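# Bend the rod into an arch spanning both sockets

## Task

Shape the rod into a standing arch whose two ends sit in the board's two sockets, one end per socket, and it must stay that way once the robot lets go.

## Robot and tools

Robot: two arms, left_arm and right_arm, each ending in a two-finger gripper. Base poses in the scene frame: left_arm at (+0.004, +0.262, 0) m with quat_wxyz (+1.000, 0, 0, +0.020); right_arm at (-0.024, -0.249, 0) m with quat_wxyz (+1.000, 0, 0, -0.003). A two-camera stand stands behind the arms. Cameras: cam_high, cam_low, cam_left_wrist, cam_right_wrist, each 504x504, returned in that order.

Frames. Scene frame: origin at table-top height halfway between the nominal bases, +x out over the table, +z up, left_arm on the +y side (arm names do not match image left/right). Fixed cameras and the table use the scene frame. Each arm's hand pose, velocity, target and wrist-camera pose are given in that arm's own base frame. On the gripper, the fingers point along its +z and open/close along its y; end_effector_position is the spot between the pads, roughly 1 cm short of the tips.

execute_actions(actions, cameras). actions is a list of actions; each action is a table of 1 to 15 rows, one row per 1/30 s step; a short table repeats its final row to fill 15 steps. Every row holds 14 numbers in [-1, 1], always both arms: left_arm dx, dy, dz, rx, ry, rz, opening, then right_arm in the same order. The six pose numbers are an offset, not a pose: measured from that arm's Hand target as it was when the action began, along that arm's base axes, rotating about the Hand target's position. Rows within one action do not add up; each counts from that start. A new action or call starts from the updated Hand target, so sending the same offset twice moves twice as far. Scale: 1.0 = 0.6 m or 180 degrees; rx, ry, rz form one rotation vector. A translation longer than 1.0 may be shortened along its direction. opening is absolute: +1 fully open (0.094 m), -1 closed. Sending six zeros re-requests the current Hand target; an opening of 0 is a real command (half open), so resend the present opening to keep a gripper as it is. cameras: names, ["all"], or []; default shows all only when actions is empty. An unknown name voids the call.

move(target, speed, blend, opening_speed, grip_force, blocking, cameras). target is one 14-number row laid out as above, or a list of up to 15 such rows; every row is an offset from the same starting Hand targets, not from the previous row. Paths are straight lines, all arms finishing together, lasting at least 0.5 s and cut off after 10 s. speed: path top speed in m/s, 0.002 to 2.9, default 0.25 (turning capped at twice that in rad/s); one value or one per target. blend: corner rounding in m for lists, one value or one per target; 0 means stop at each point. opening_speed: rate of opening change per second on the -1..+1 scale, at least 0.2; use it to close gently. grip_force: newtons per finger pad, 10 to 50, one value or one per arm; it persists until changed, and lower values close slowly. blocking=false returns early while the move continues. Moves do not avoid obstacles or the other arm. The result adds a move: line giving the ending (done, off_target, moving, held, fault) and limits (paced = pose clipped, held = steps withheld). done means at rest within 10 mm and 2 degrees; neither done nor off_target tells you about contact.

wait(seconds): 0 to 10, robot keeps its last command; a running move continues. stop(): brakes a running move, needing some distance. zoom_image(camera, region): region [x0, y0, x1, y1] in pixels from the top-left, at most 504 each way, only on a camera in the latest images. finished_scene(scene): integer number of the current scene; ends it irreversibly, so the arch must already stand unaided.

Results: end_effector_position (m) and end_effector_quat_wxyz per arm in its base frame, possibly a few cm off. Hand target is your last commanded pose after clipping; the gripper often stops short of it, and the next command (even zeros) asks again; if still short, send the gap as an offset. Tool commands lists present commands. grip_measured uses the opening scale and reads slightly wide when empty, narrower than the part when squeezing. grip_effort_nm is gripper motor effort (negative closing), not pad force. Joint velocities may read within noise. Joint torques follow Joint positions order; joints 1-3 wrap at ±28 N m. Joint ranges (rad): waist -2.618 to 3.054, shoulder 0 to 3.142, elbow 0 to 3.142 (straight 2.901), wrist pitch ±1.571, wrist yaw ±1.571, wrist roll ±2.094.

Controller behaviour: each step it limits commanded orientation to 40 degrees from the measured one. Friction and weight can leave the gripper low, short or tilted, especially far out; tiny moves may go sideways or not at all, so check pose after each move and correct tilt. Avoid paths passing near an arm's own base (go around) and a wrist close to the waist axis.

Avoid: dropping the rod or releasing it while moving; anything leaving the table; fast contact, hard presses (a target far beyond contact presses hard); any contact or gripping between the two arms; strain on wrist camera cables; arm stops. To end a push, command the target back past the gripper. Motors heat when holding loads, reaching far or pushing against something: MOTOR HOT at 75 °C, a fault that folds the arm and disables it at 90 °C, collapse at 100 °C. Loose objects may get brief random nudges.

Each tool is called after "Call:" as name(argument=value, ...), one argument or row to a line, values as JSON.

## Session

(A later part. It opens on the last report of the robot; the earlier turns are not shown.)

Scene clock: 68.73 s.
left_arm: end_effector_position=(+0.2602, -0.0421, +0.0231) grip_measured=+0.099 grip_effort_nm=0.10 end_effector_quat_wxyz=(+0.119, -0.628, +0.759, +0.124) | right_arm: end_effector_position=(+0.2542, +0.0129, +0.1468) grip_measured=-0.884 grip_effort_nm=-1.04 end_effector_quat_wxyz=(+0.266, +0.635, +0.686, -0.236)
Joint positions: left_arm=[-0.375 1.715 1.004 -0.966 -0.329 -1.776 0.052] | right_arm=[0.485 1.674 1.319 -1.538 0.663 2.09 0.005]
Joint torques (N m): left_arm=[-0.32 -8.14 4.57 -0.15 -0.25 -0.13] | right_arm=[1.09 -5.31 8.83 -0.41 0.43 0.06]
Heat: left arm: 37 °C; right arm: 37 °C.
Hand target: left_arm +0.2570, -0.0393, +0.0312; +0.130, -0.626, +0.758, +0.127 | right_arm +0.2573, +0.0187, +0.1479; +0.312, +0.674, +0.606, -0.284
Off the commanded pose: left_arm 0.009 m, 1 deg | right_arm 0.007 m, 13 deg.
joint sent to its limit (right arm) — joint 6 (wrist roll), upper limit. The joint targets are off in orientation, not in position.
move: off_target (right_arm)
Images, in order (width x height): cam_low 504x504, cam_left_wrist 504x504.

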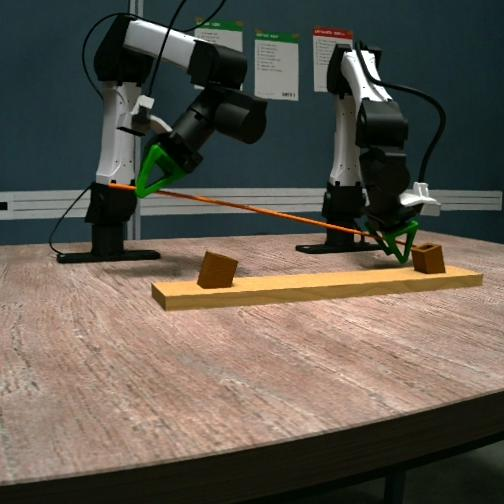

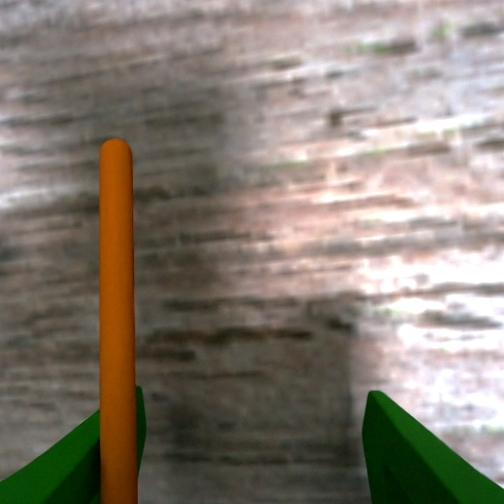

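Call:
move(
  target=[-0.045,0.008,0.02,0,0,0,0.1,0,0,0,0,0,0,-1],
  speed=0.06,
  cameras=["cam_left_wrist","cam_low"],
)

Call:
zoom_image(
  camera="cam_low",
  region=[310, 170, 470, 300],
)

Scene clock: 76.50 s.
left_arm: end_effector_position=(+0.2343, -0.0374, +0.0368) grip_measured=+0.099 grip_effort_nm=0.10 end_effector_quat_wxyz=(+0.121, -0.624, +0.762, +0.123) | right_arm: end_effector_position=(+0.2539, +0.0136, +0.1469) grip_measured=-0.884 grip_effort_nm=-1.04 end_effector_quat_wxyz=(+0.266, +0.633, +0.687, -0.236)
Joint positions: left_arm=[-0.398 1.595 0.932 -1.017 -0.329 -1.789 0.052] | right_arm=[0.488 1.674 1.319 -1.54 0.663 2.09 0.005]
Joint torques (N m): left_arm=[-0.39 -6.83 4.66 -0.19 -0.21 -0.26] | right_arm=[0.81 -5.29 8.85 -0.4 0.42 0.06]
Heat: left arm: 37 °C; right arm: 37 °C.
Hand target: left_arm +0.2300, -0.0346, +0.0433; +0.130, -0.626, +0.758, +0.127 | right_arm +0.2572, +0.0187, +0.1479; +0.312, +0.674, +0.606, -0.284
Off the commanded pose: left_arm 0.008 m, 1 deg | right_arm 0.006 m, 13 deg.
joint sent to its limit (right arm) — joint 6 (wrist roll), upper limit. The joint targets are off in orientation, not in position.
move: off_target (right_arm)
Images, in order (width x height): cam_low 504x504, cam_left_wrist 504x504.

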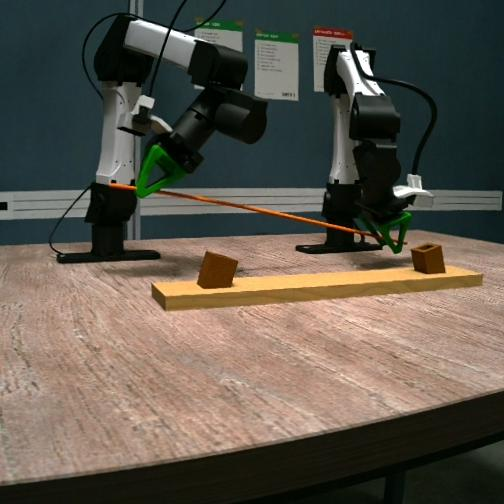

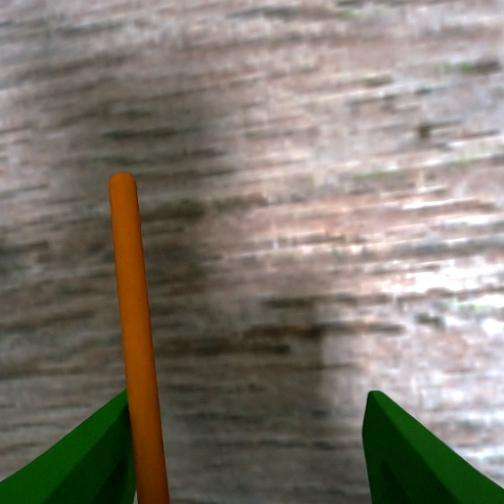

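Scaled by 3.150 from the camera's 504x504 image, which has a finer 720x720 frame.

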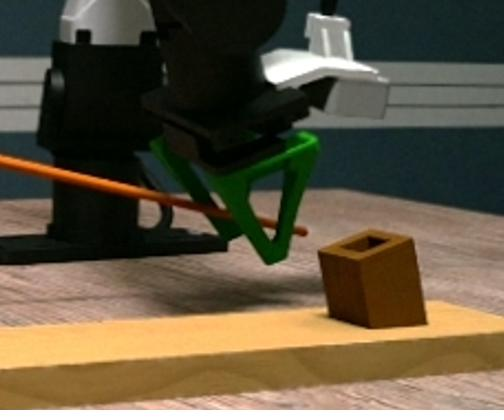

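Call:
move(
  target=[-0.038,0.006,0.012,0,0,0.024,0.1,0,0,0,0,0,0,-1],
  speed=0.06,
  cameras=["cam_high","cam_left_wrist","cam_low"],
)

Call:
zoom_image(
  camera="cam_low",
  region=[310, 170, 470, 300],
)

Scene clock: 79.17 s.
left_arm: end_effector_position=(+0.2125, -0.0324, +0.0453) grip_measured=+0.099 grip_effort_nm=0.10 end_effector_quat_wxyz=(+0.121, -0.652, +0.737, +0.130) | right_arm: end_effector_position=(+0.2539, +0.0136, +0.1469) grip_measured=-0.884 grip_effort_nm=-1.04 end_effector_quat_wxyz=(+0.266, +0.633, +0.687, -0.236)
Joint positions: left_arm=[-0.416 1.523 0.894 -1.082 -0.329 -1.887 0.052] | right_arm=[0.488 1.674 1.319 -1.54 0.663 2.09 0.005]
Joint torques (N m): left_arm=[-0.39 -6.13 4.67 -0.25 -0.1 -0.25] | right_arm=[0.81 -5.29 8.85 -0.4 0.42 0.06]
Heat: left arm: 37 °C; right arm: 37 °C.
Hand target: left_arm +0.2071, -0.0310, +0.0504; +0.125, -0.654, +0.734, +0.132 | right_arm +0.2573, +0.0187, +0.1479; +0.312, +0.674, +0.606, -0.284
Off the commanded pose: left_arm 0.008 m, 1 deg | right_arm 0.006 m, 13 deg.
joint sent to its limit (right arm) — joint 6 (wrist roll), upper limit. The joint targets are off in orientation, not in position.
move: off_target (right_arm)
Images, in order (width x height): cam_high 504x504, cam_low 504x504, cam_left_wrist 504x504.

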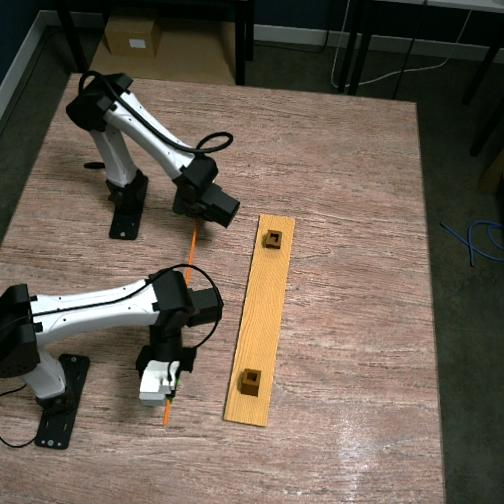

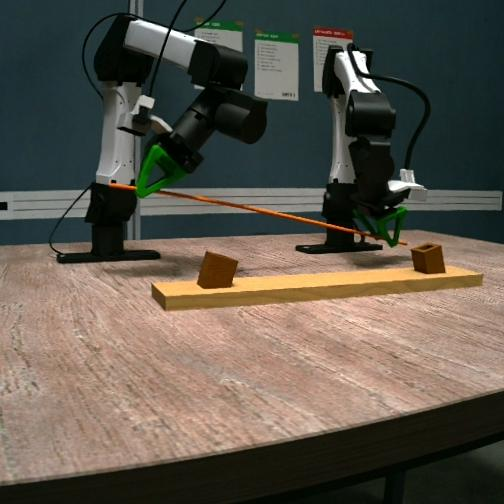

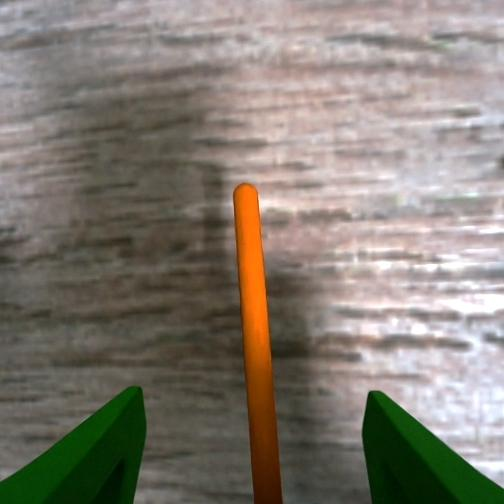

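Scaled by 3.150 from the camera's 504x504 image, which has a finer 720x720 frame.

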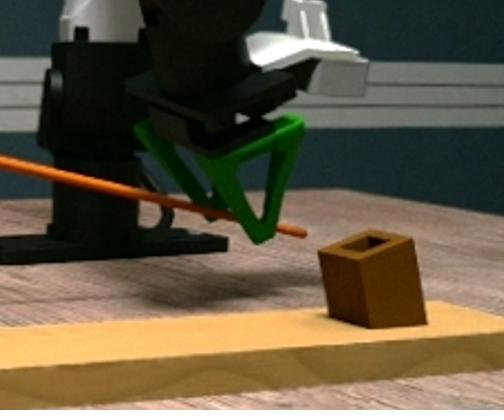

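Call:
move(
  target=[
    [0.004,-0.008,-0.006,0,0,0.024,0.1,0,0,0,0,0,0,-1],
    [0.004,-0.008,-0.006,0,0,0.024,-1,0,0,0,0,0,0,-1],
  ],
  speed=0.06,
  opening_speed=0.5,
  cameras=["cam_left_wrist","cam_low"],
)

Call:
zoom_image(
  camera="cam_low",
  region=[310, 170, 470, 300],
)

Scene clock: 84.37 s.
left_arm: end_effector_position=(+0.2091, -0.0335, +0.0429) grip_measured=-0.902 grip_effort_nm=-0.99 end_effector_quat_wxyz=(-0.120, +0.680, -0.711, -0.132) | right_arm: end_effector_position=(+0.2536, +0.0134, +0.1470) grip_measured=-0.884 grip_effort_nm=-1.04 end_effector_quat_wxyz=(+0.266, +0.633, +0.687, -0.237)
Joint positions: left_arm=[-0.423 1.535 0.894 -1.091 -0.323 -1.976 0.005] | right_arm=[0.488 1.674 1.319 -1.541 0.663 2.09 0.005]
Joint torques (N m): left_arm=[-0.42 -3.48 7.04 -0.31 -0.03 -0.23] | right_arm=[0.8 -5.26 8.85 -0.39 0.42 0.06]
Heat: left arm: 37 °C; right arm: 37 °C.
Hand target: left_arm +0.2095, -0.0357, +0.0468; -0.120, +0.681, -0.709, -0.137 | right_arm +0.2573, +0.0187, +0.1479; +0.312, +0.674, +0.606, -0.284
Off the commanded pose: left_arm 0.005 m, 1 deg | right_arm 0.006 m, 13 deg.
joint sent to its limit (right arm) — joint 6 (wrist roll), upper limit. The joint targets are off in orientation, not in position.
move: off_target (right_arm)
Images, in order (width x height): cam_low 504x504, cam_left_wrist 504x504.

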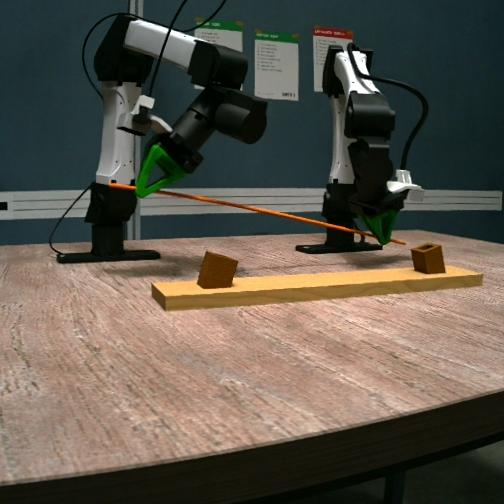

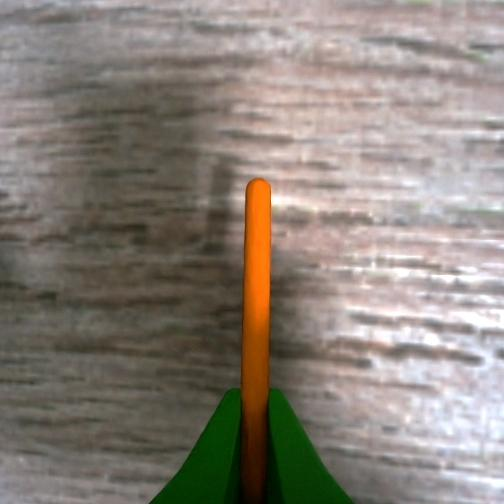

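Scaled by 3.150 from the camera's 504x504 image, which has a finer 720x720 frame.

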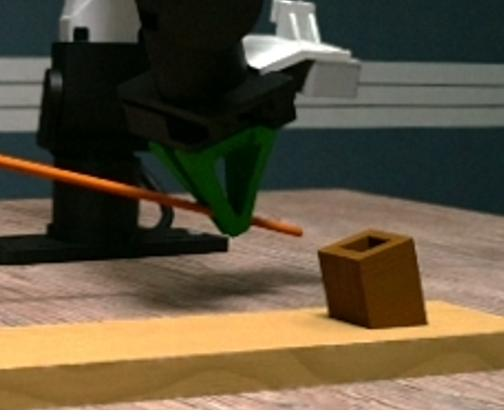

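Call:
move(
  target=[0.142,-0.021,0.212,-0.1245,0.0037,-0.0184,-1,0.112,0.007,0.038,0.2635,0.0072,0.0165,-1],
  speed=0.08,
  cameras=["all"],
)

Scene clock: 96.00 s.
left_arm: end_effector_position=(+0.2962, -0.0423, +0.1702) grip_measured=-0.902 grip_effort_nm=-1.01 end_effector_quat_wxyz=(+0.004, -0.675, +0.738, +0.006) | right_arm: end_effector_position=(+0.3188, +0.0148, +0.1714) grip_measured=-0.884 grip_effort_nm=-1.04 end_effector_quat_wxyz=(+0.035, +0.723, +0.689, -0.031)
Joint positions: left_arm=[-0.15 1.691 1.62 -1.505 -0.015 -1.632 0.005] | right_arm=[0.098 1.769 1.714 -1.521 0.094 1.716 0.005]
Joint torques (N m): left_arm=[0.73 -5.3 7.87 0.02 0.58 0.14] | right_arm=[-0.17 -6.58 9.55 0.26 -0.27 0.04]
Heat: left arm: 37 °C; right arm: 39 °C.
Hand target: left_arm +0.2948, -0.0483, +0.1741; -0.015, -0.670, +0.742, -0.003 | right_arm +0.3245, +0.0229, +0.1706; +0.015, +0.724, +0.689, -0.015
Off the commanded pose: left_arm 0.007 m, 3 deg | right_arm 0.010 m, 3 deg.
move: off_target (left_arm, right_arm)

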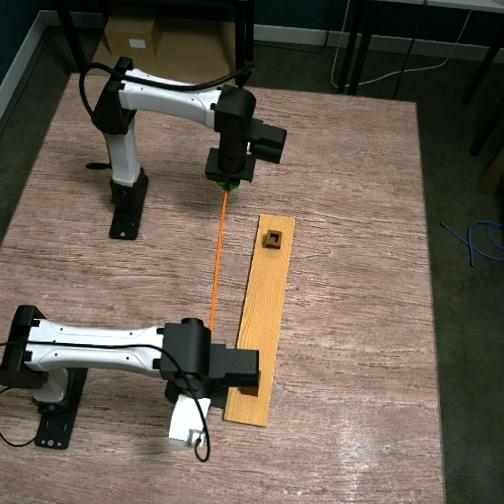

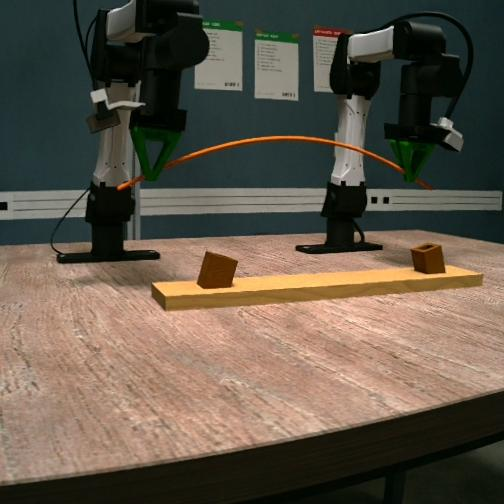

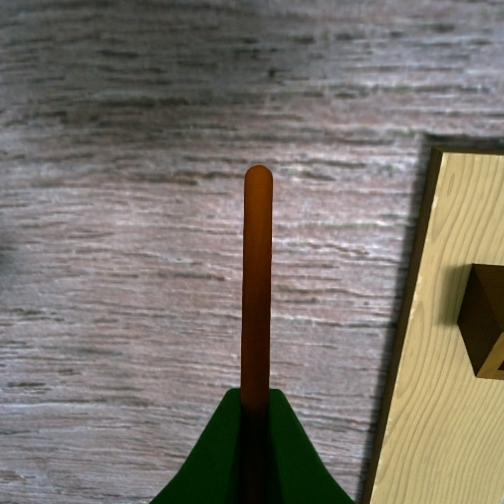

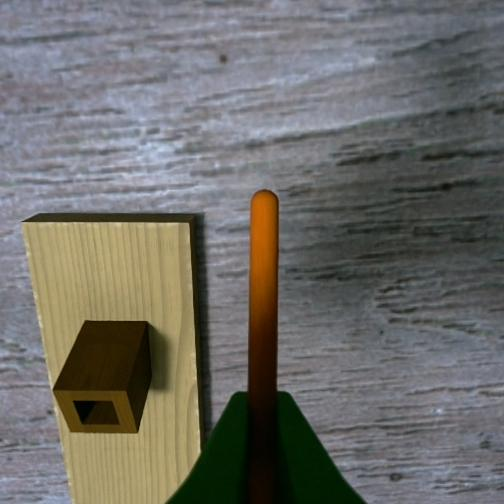

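Call:
move(
  target=[0.047,-0.07,-0.033,-0.194,0.006,0,-1,0.048,0.068,-0.033,0.194,0.006,0,-1],
  speed=0.06,
  cameras=["all"],
)

Scene clock: 104.20 s.
left_arm: end_effector_position=(+0.3253, -0.0762, +0.1507) grip_measured=-0.903 grip_effort_nm=-1.00 end_effector_quat_wxyz=(-0.190, -0.648, +0.712, -0.195) | right_arm: end_effector_position=(+0.3480, +0.0477, +0.1497) grip_measured=-0.884 grip_effort_nm=-1.04 end_effector_quat_wxyz=(-0.174, +0.706, +0.669, +0.156)
Joint positions: left_arm=[0.045 1.8 1.569 -1.388 0.55 -1.418 0.005] | right_arm=[-0.09 1.895 1.714 -1.449 -0.469 1.521 0.005]
Joint torques (N m): left_arm=[-0.12 -6.24 5.15 0.11 1.29 0.12] | right_arm=[0.66 -7.82 7.83 0.24 -1.02 -0.05]
Heat: left arm: 38 °C; right arm: 40 °C.
Hand target: left_arm +0.3229, -0.0903, +0.1542; -0.222, -0.635, +0.707, -0.220 | right_arm +0.3532, +0.0637, +0.1509; -0.209, +0.695, +0.662, +0.185
Off the commanded pose: left_arm 0.015 m, 5 deg | right_arm 0.017 m, 5 deg.
move: off_target (left_arm, right_arm)

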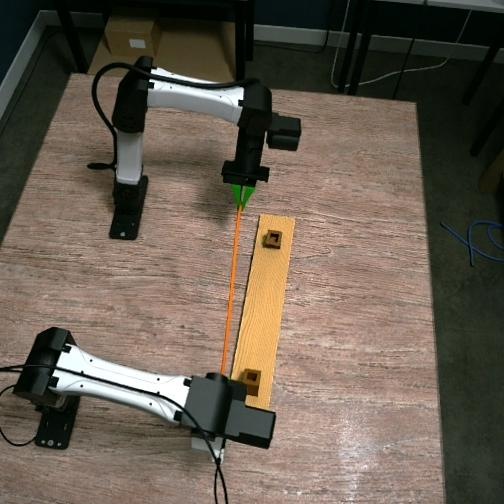

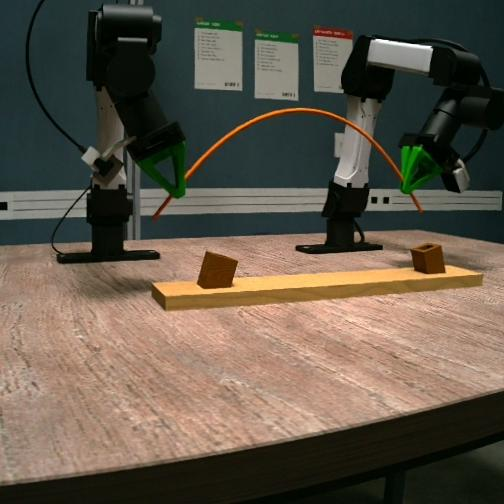

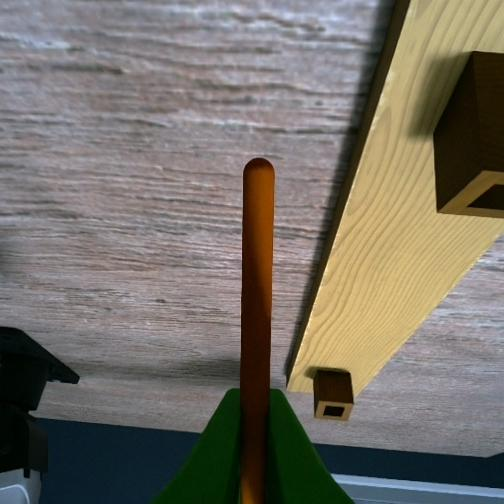

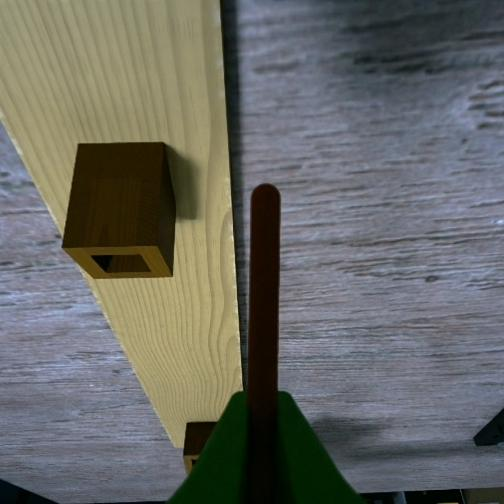

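Call:
move(
  target=[0.083,-0.04,0.033,-0.045,0,0,-1,0.083,0.04,0.033,0.045,0,0,-1],
  speed=0.06,
  cameras=["all"],
)

Call:
zoom_image(
  camera="cam_low",
  region=[120, 80, 480, 310],
)

Scene clock: 114.30 s.
left_arm: end_effector_position=(+0.3750, -0.0938, +0.1618) grip_measured=-0.903 grip_effort_nm=-1.01 end_effector_quat_wxyz=(-0.232, -0.635, +0.694, -0.246) | right_arm: end_effector_position=(+0.4032, +0.0637, +0.1660) grip_measured=-0.884 grip_effort_nm=-1.04 end_effector_quat_wxyz=(-0.211, +0.692, +0.657, +0.214)
Joint positions: left_arm=[0.045 1.997 1.82 -1.445 0.689 -1.418 0.005] | right_arm=[-0.09 2.111 2.041 -1.54 -0.609 1.521 0.005]
Joint torques (N m): left_arm=[-1.72 -7.75 7.84 -0.11 1.39 -0.02] | right_arm=[2.28 -9.62 9.25 -0.07 -1.11 0.14]
Heat: left arm: 38 °C; right arm: 41 °C.
Hand target: left_arm +0.3727, -0.1143, +0.1740; -0.267, -0.618, +0.689, -0.269 | right_arm +0.4031, +0.0877, +0.1706; -0.258, +0.679, +0.648, +0.232
Off the commanded pose: left_arm 0.024 m, 5 deg | right_arm 0.024 m, 6 deg.
move: off_target (left_arm, right_arm)

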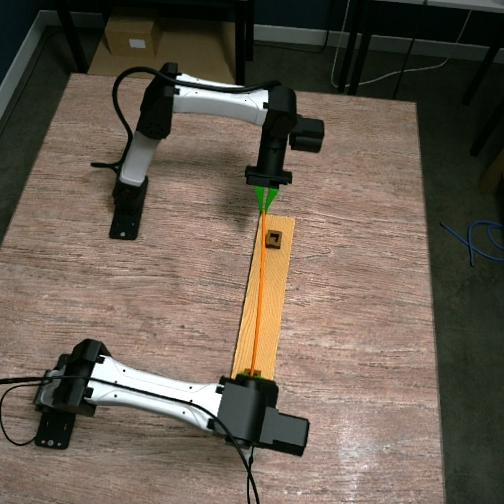

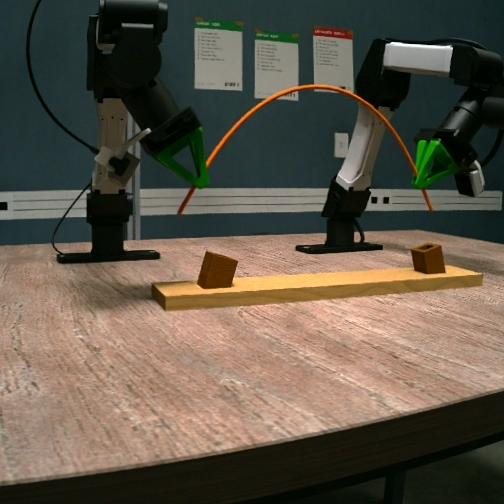

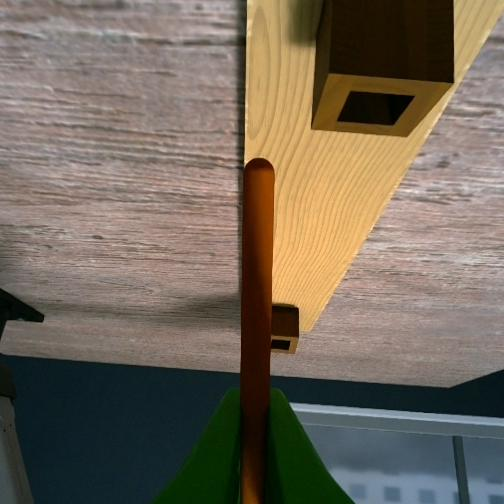

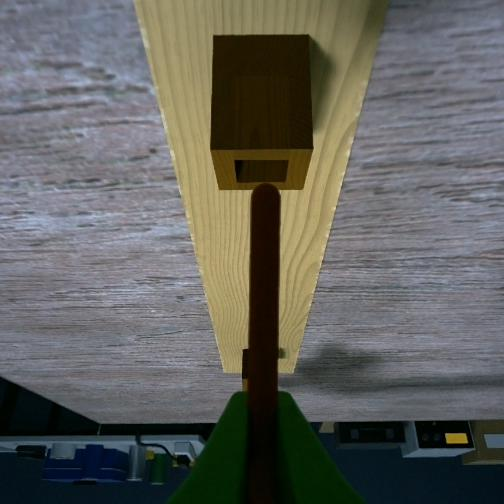

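Scaled by 1.400 from the camera's 504x504 image, which has a finer 720x720 frame.

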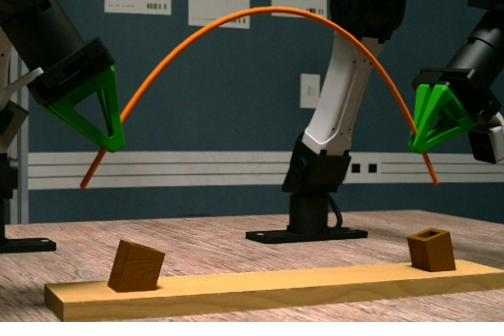

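Call:
move(
  target=[0.07,-0.042,0.01,-0.03,0,0,-1,0,0.095,0.01,0.11,0.0,0,-1],
  speed=0.05,
  cameras=["all"],
)

Call:
zoom_image(
  camera="cam_low",
  region=[120, 80, 480, 310],
)

Scene clock: 129.63 s.
left_arm: end_effector_position=(+0.4225, -0.1101, +0.1704) grip_measured=-0.903 grip_effort_nm=-1.01 end_effector_quat_wxyz=(-0.253, -0.621, +0.681, -0.293) | right_arm: end_effector_position=(+0.4052, +0.1174, +0.1733) grip_measured=-0.884 grip_effort_nm=-1.04 end_effector_quat_wxyz=(-0.328, +0.647, +0.609, +0.320)
Joint positions: left_arm=[0.034 2.176 2.077 -1.479 0.796 -1.441 0.005] | right_arm=[-0.06 2.111 1.904 -1.423 -0.95 1.54 0.005]
Joint torques (N m): left_arm=[-3.71 -8.83 7.6 -0.09 1.33 -0.25] | right_arm=[3.55 -10.99 5.37 0.3 -1.34 0.12]
Heat: left arm: 38 °C; right arm: 42 °C.
Hand target: left_arm +0.4147, -0.1395, +0.1800; -0.296, -0.604, +0.676, -0.301 | right_arm +0.4031, +0.1447, +0.1766; -0.371, +0.624, +0.598, +0.340
Off the commanded pose: left_arm 0.032 m, 5 deg | right_arm 0.028 m, 6 deg.
move: off_target (left_arm, right_arm)

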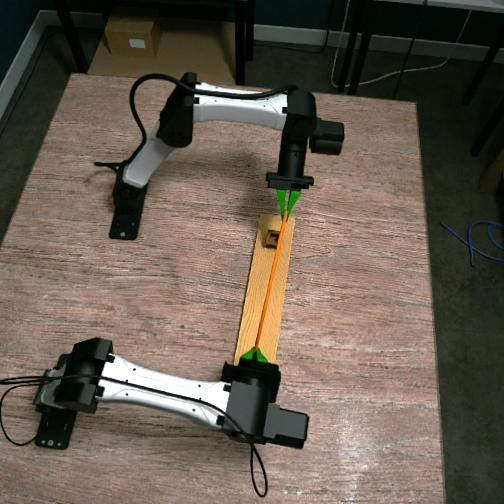

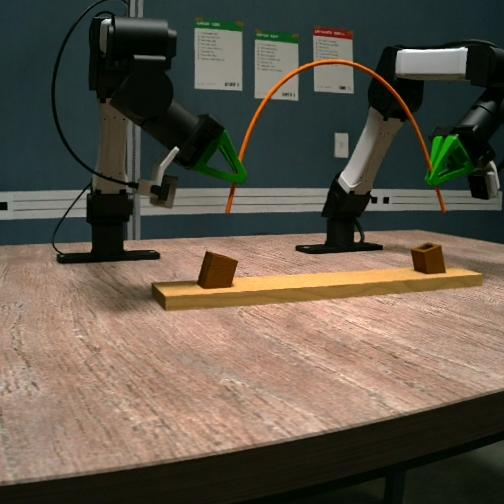

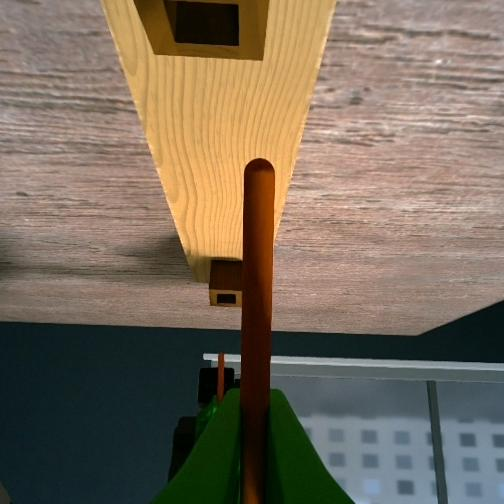

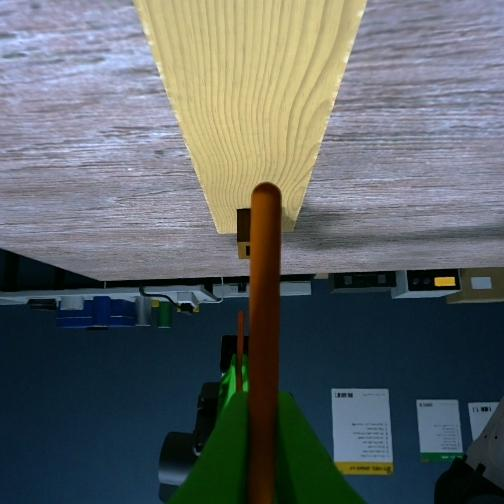

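Scaled by 1.400 from the camera's 504x504 image, which has a finer 720x720 frame.

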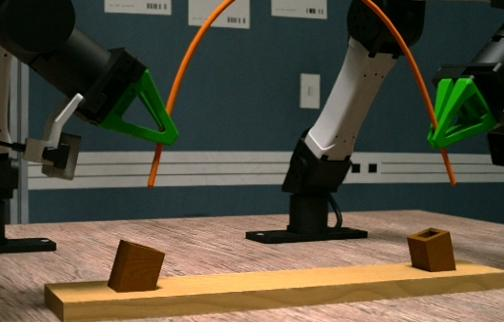

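Call:
move(
  target=[-0.0245,-0.038,-0.058,-0.045,0,0,-1,-0.003,0.0,-0.058,0,0.0,0,-1],
  speed=0.05,
  cameras=["all"],
)

Call:
zoom_image(
  camera="cam_low",
  region=[120, 80, 480, 310],
)

Scene clock: 139.60 s.
left_arm: end_effector_position=(+0.4098, -0.1340, +0.1164) grip_measured=-0.903 grip_effort_nm=-1.01 end_effector_quat_wxyz=(+0.316, +0.608, -0.653, +0.322) | right_arm: end_effector_position=(+0.4053, +0.1181, +0.1404) grip_measured=-0.884 grip_effort_nm=-1.04 end_effector_quat_wxyz=(-0.328, +0.646, +0.608, +0.324)
Joint positions: left_arm=[0.015 2.168 1.774 -1.233 0.936 -1.456 0.005] | right_arm=[-0.06 2.111 1.769 -1.283 -0.957 1.543 0.005]
Joint torques (N m): left_arm=[-3.86 -13.87 4.97 0.09 1.41 -0.23] | right_arm=[3.56 -10.78 5.22 0.32 -1.27 0.13]
Heat: left arm: 38 °C; right arm: 40 °C.
Hand target: left_arm +0.4001, -0.1624, +0.1454; +0.337, +0.582, -0.653, +0.348 | right_arm +0.4012, +0.1447, +0.1417; -0.371, +0.624, +0.598, +0.340
Off the commanded pose: left_arm 0.042 m, 5 deg | right_arm 0.027 m, 6 deg.
move: off_target (left_arm, right_arm)

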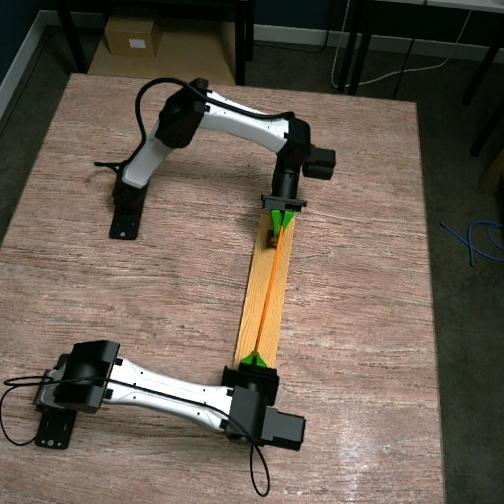

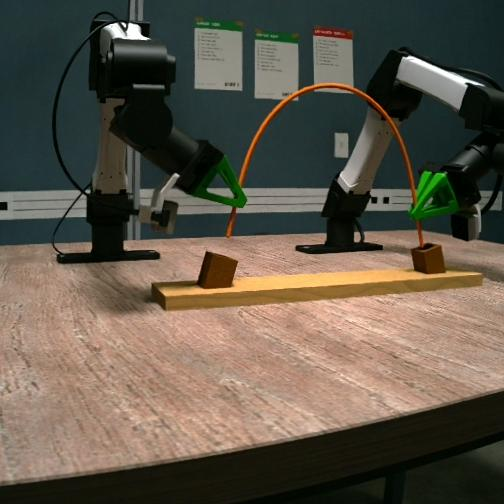

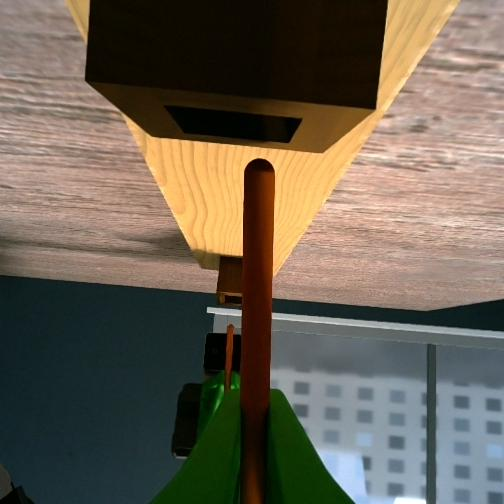

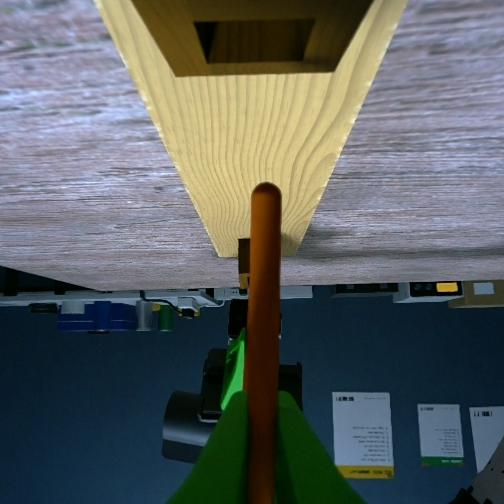

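Scaled by 1.400 from the camera's 504x504 image, which has a finer 720x720 frame.

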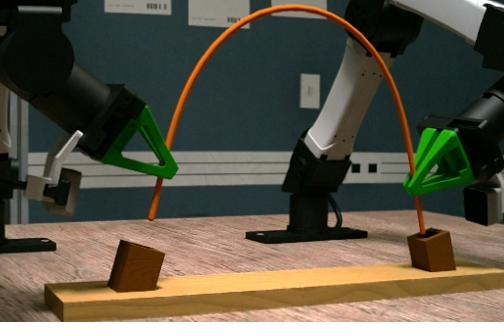

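Call:
move(
  target=[-0.005,0.015,-0.027,0,0,0,-1,0,-0.02,-0.05,0,0.0,0,-1],
  speed=0.05,
  cameras=["all"],
)

Call:
zoom_image(
  camera="cam_low",
  region=[120, 80, 480, 310],
)

Scene clock: 143.33 s.
left_arm: end_effector_position=(+0.4036, -0.1363, +0.1105) grip_measured=-0.903 grip_effort_nm=-1.00 end_effector_quat_wxyz=(+0.327, +0.606, -0.648, +0.326) | right_arm: end_effector_position=(+0.4035, +0.1155, +0.1138) grip_measured=-0.884 grip_effort_nm=-1.04 end_effector_quat_wxyz=(-0.335, +0.644, +0.608, +0.322)
Joint positions: left_arm=[0.015 2.158 1.722 -1.204 0.958 -1.452 0.005] | right_arm=[-0.069 2.141 1.704 -1.222 -0.964 1.514 0.005]
Joint torques (N m): left_arm=[-2.13 -12.6 4.41 0.18 1.17 0.09] | right_arm=[1.91 -10.18 5.24 0.32 -1.2 -0.11]
Heat: left arm: 38 °C; right arm: 40 °C.
Hand target: left_arm +0.3970, -0.1534, +0.1291; +0.337, +0.582, -0.653, +0.348 | right_arm +0.4013, +0.1326, +0.1118; -0.371, +0.624, +0.598, +0.340
Off the commanded pose: left_arm 0.026 m, 4 deg | right_arm 0.017 m, 5 deg.
move: off_target (left_arm, right_arm)

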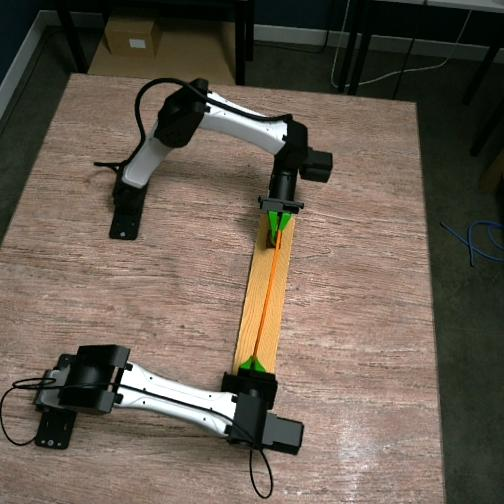

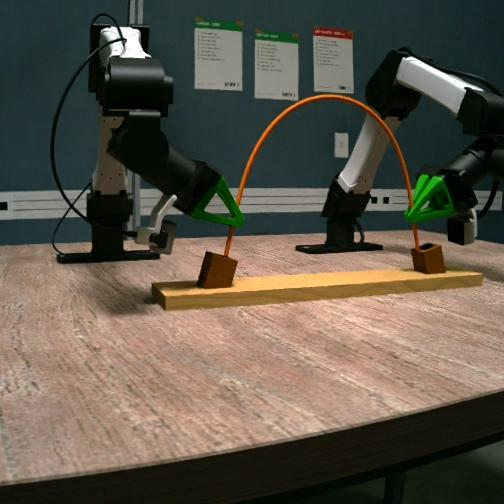

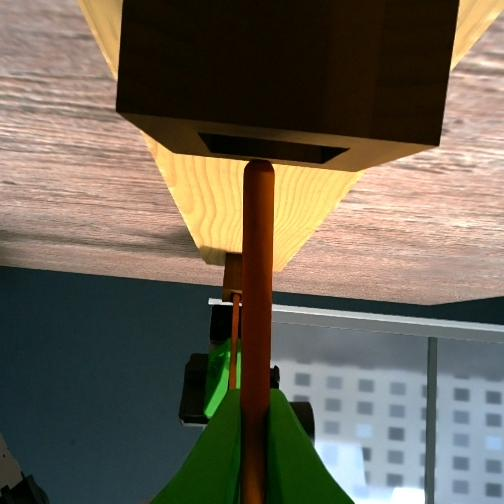

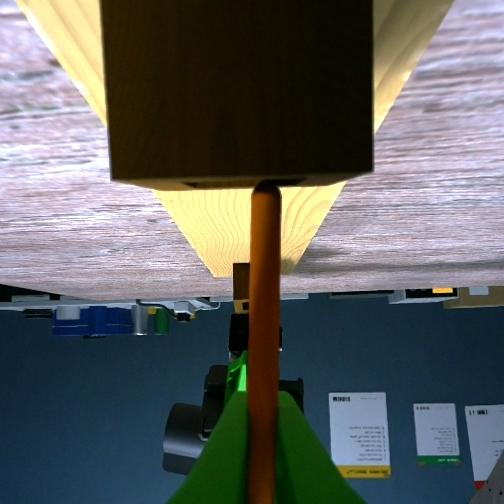

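Scaled by 1.400 from the camera's 504x504 image, which has a finer 720x720 frame.

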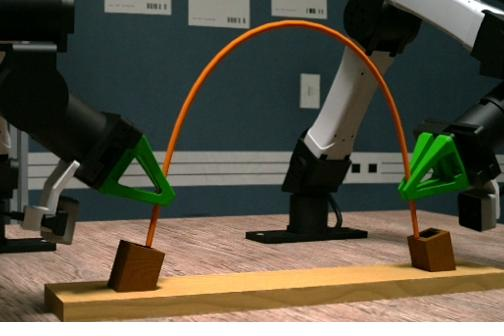

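Call:
move(
  target=[0.004,0.02,0.008,0,0,0,-1,0.004,-0.018,0.012,0,0.0,0,-1],
  speed=0.05,
  cameras=["cam_low","cam_left_wrist","cam_right_wrist"],
)

Call:
zoom_image(
  camera="cam_low",
  region=[180, 160, 460, 300],
)

Scene clock: 146.33 s.
left_arm: end_effector_position=(+0.4017, -0.1275, +0.1115) grip_measured=-0.903 grip_effort_nm=-1.01 end_effector_quat_wxyz=(+0.321, +0.602, -0.655, +0.325) | right_arm: end_effector_position=(+0.3999, +0.1075, +0.1110) grip_measured=-0.884 grip_effort_nm=-1.04 end_effector_quat_wxyz=(-0.340, +0.644, +0.606, +0.319)
Joint positions: left_arm=[0.034 2.158 1.732 -1.241 0.945 -1.403 0.005] | right_arm=[-0.09 2.15 1.704 -1.257 -0.964 1.472 0.005]
Joint torques (N m): left_arm=[-1.18 -11.28 7.49 -0.2 1.29 0.09] | right_arm=[1.54 -9.96 9.51 -0.05 -1.16 -0.05]
Heat: left arm: 38 °C; right arm: 40 °C.
Hand target: left_arm +0.3995, -0.1413, +0.1339; +0.337, +0.582, -0.653, +0.348 | right_arm +0.4037, +0.1218, +0.1191; -0.371, +0.624, +0.598, +0.340
Off the commanded pose: left_arm 0.026 m, 4 deg | right_arm 0.017 m, 5 deg.
move: off_target (left_arm, right_arm)
Images, in order (width x height): cam_low 504x504, cam_left_wrist 504x504, cam_right_wrist 504x504.

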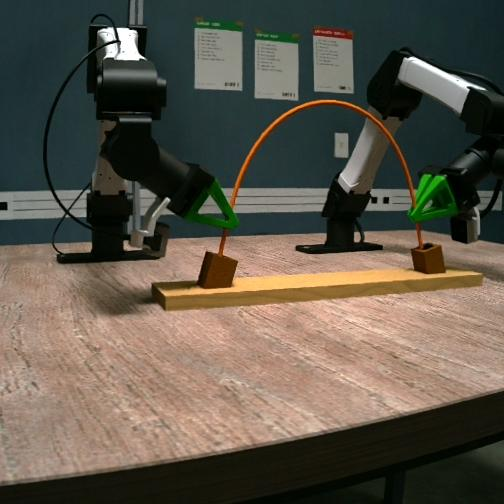

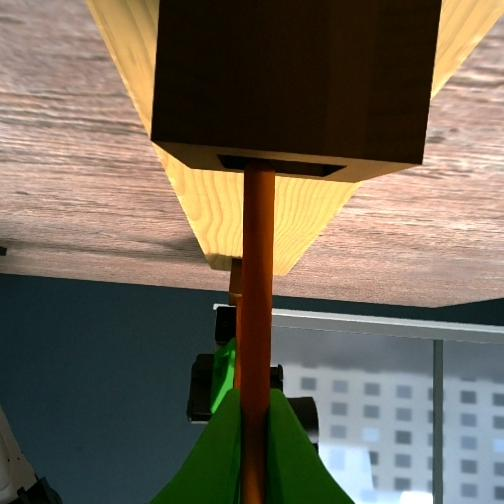

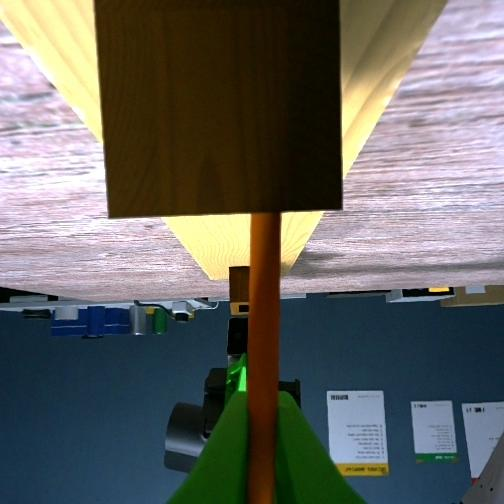

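Scaled by 1.800 from the camera's 504x504 image, which has a finer 720x720 frame.

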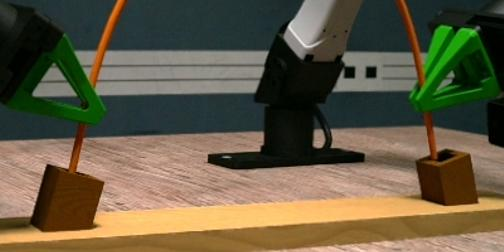

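Call:
move(
  target=[0.002,0.028,-0.04,0,0,0,-1,0.003,-0.017,-0.045,0,0.0,0,-1],
  speed=0.04,
  cameras=["cam_low","cam_left_wrist","cam_right_wrist"],
)

Call:
zoom_image(
  camera="cam_low",
  region=[180, 160, 460, 300],
)

Scene clock: 149.90 s.
left_arm: end_effector_position=(+0.4053, -0.1143, +0.1049) grip_measured=-0.903 grip_effort_nm=-1.00 end_effector_quat_wxyz=(-0.309, -0.593, +0.664, -0.335) | right_arm: end_effector_position=(+0.4019, +0.0992, +0.0907) grip_measured=-0.884 grip_effort_nm=-1.04 end_effector_quat_wxyz=(-0.345, +0.640, +0.608, +0.318)
Joint positions: left_arm=[0.066 2.174 1.732 -1.242 0.942 -1.333 0.005] | right_arm=[-0.111 2.205 1.704 -1.254 -0.964 1.415 0.005]
Joint torques (N m): left_arm=[-0.39 -8.92 5.22 -0.13 1.27 0.12] | right_arm=[1.25 -10.28 7.2 0.05 -1.12 -0.03]
Heat: left arm: 39 °C; right arm: 41 °C.
Hand target: left_arm +0.4006, -0.1246, +0.1099; -0.337, -0.582, +0.653, -0.348 | right_arm +0.4055, +0.1116, +0.0921; -0.371, +0.624, +0.598, +0.340
Off the commanded pose: left_arm 0.012 m, 4 deg | right_arm 0.013 m, 4 deg.
move: off_target (left_arm, right_arm)
Images, in order (width x height): cam_low 504x504, cam_left_wrist 504x504, cam_right_wrist 504x504.

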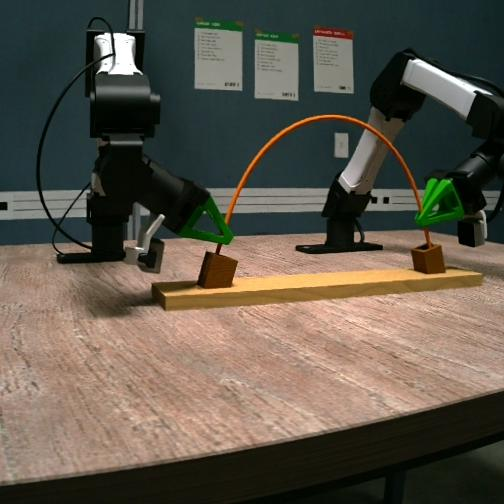

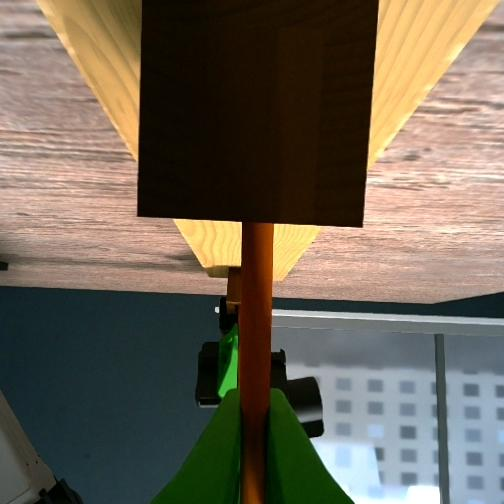

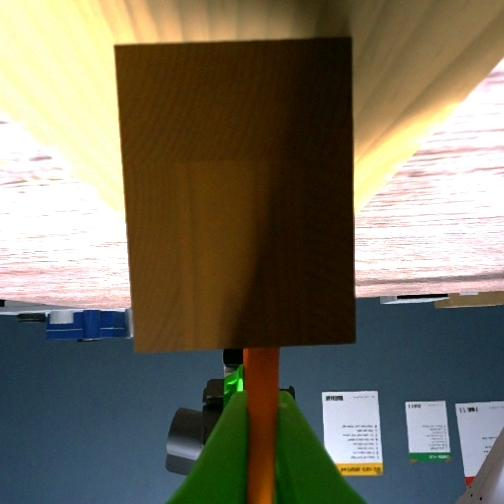

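Scaled by 1.800 from the camera's 504x504 image, which has a finer 720x720 frame.

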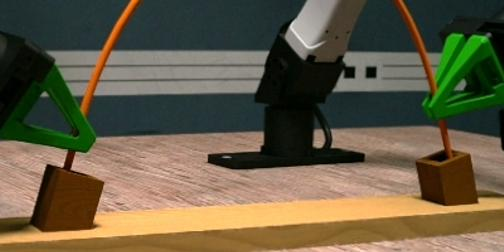

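Call:
move(
  target=[0.0,0.02,-0.04,0,0,0,-1,0.0,-0.006,-0.012,0,0.0,0,-1],
  speed=0.04,
  cameras=["cam_low","cam_left_wrist","cam_right_wrist"],
)

Call:
zoom_image(
  camera="cam_low",
  region=[180, 160, 460, 300],
)

Scene clock: 152.10 s.
left_arm: end_effector_position=(+0.4017, -0.1064, +0.0859) grip_measured=-0.903 grip_effort_nm=-1.01 end_effector_quat_wxyz=(-0.319, -0.591, +0.662, -0.334) | right_arm: end_effector_position=(+0.4027, +0.0997, +0.0877) grip_measured=-0.884 grip_effort_nm=-1.04 end_effector_quat_wxyz=(-0.348, +0.636, +0.609, +0.322)
Joint positions: left_arm=[0.088 2.211 1.704 -1.237 0.949 -1.28 0.005] | right_arm=[-0.112 2.218 1.704 -1.251 -0.976 1.399 0.005]
Joint torques (N m): left_arm=[0.21 -8.55 4.7 -0.02 1.14 0.16] | right_arm=[0.72 -10.03 6.63 0.07 -1 -0.11]
Heat: left arm: 39 °C; right arm: 41 °C.
Hand target: left_arm +0.4006, -0.1125, +0.0858; -0.338, -0.582, +0.653, -0.348 | right_arm +0.4055, +0.1081, +0.0849; -0.371, +0.624, +0.598, +0.340
Off the commanded pose: left_arm 0.006 m, 3 deg | right_arm 0.009 m, 4 deg.
move: off_target (left_arm, right_arm)
Images, in order (width x height): cam_low 504x504, cam_left_wrist 504x504, cam_right_wrist 504x504.

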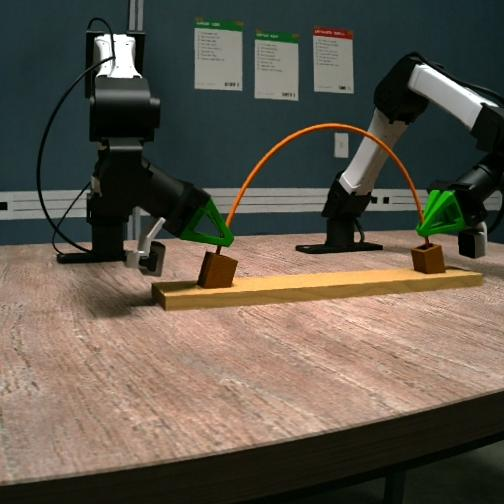

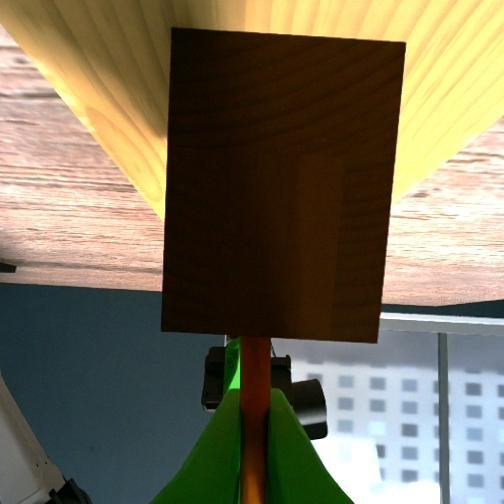

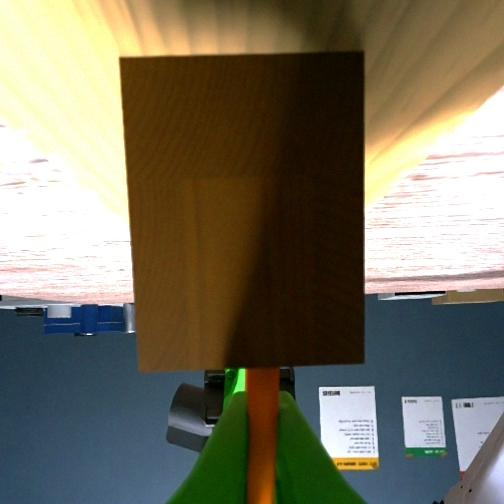

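Scaled by 1.800 from the camera's 504x504 image, which has a finer 720x720 frame.

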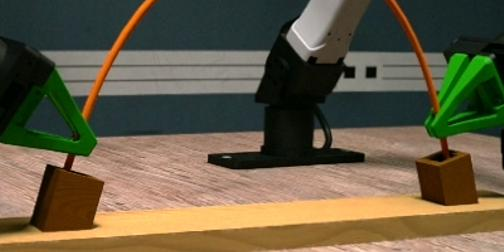

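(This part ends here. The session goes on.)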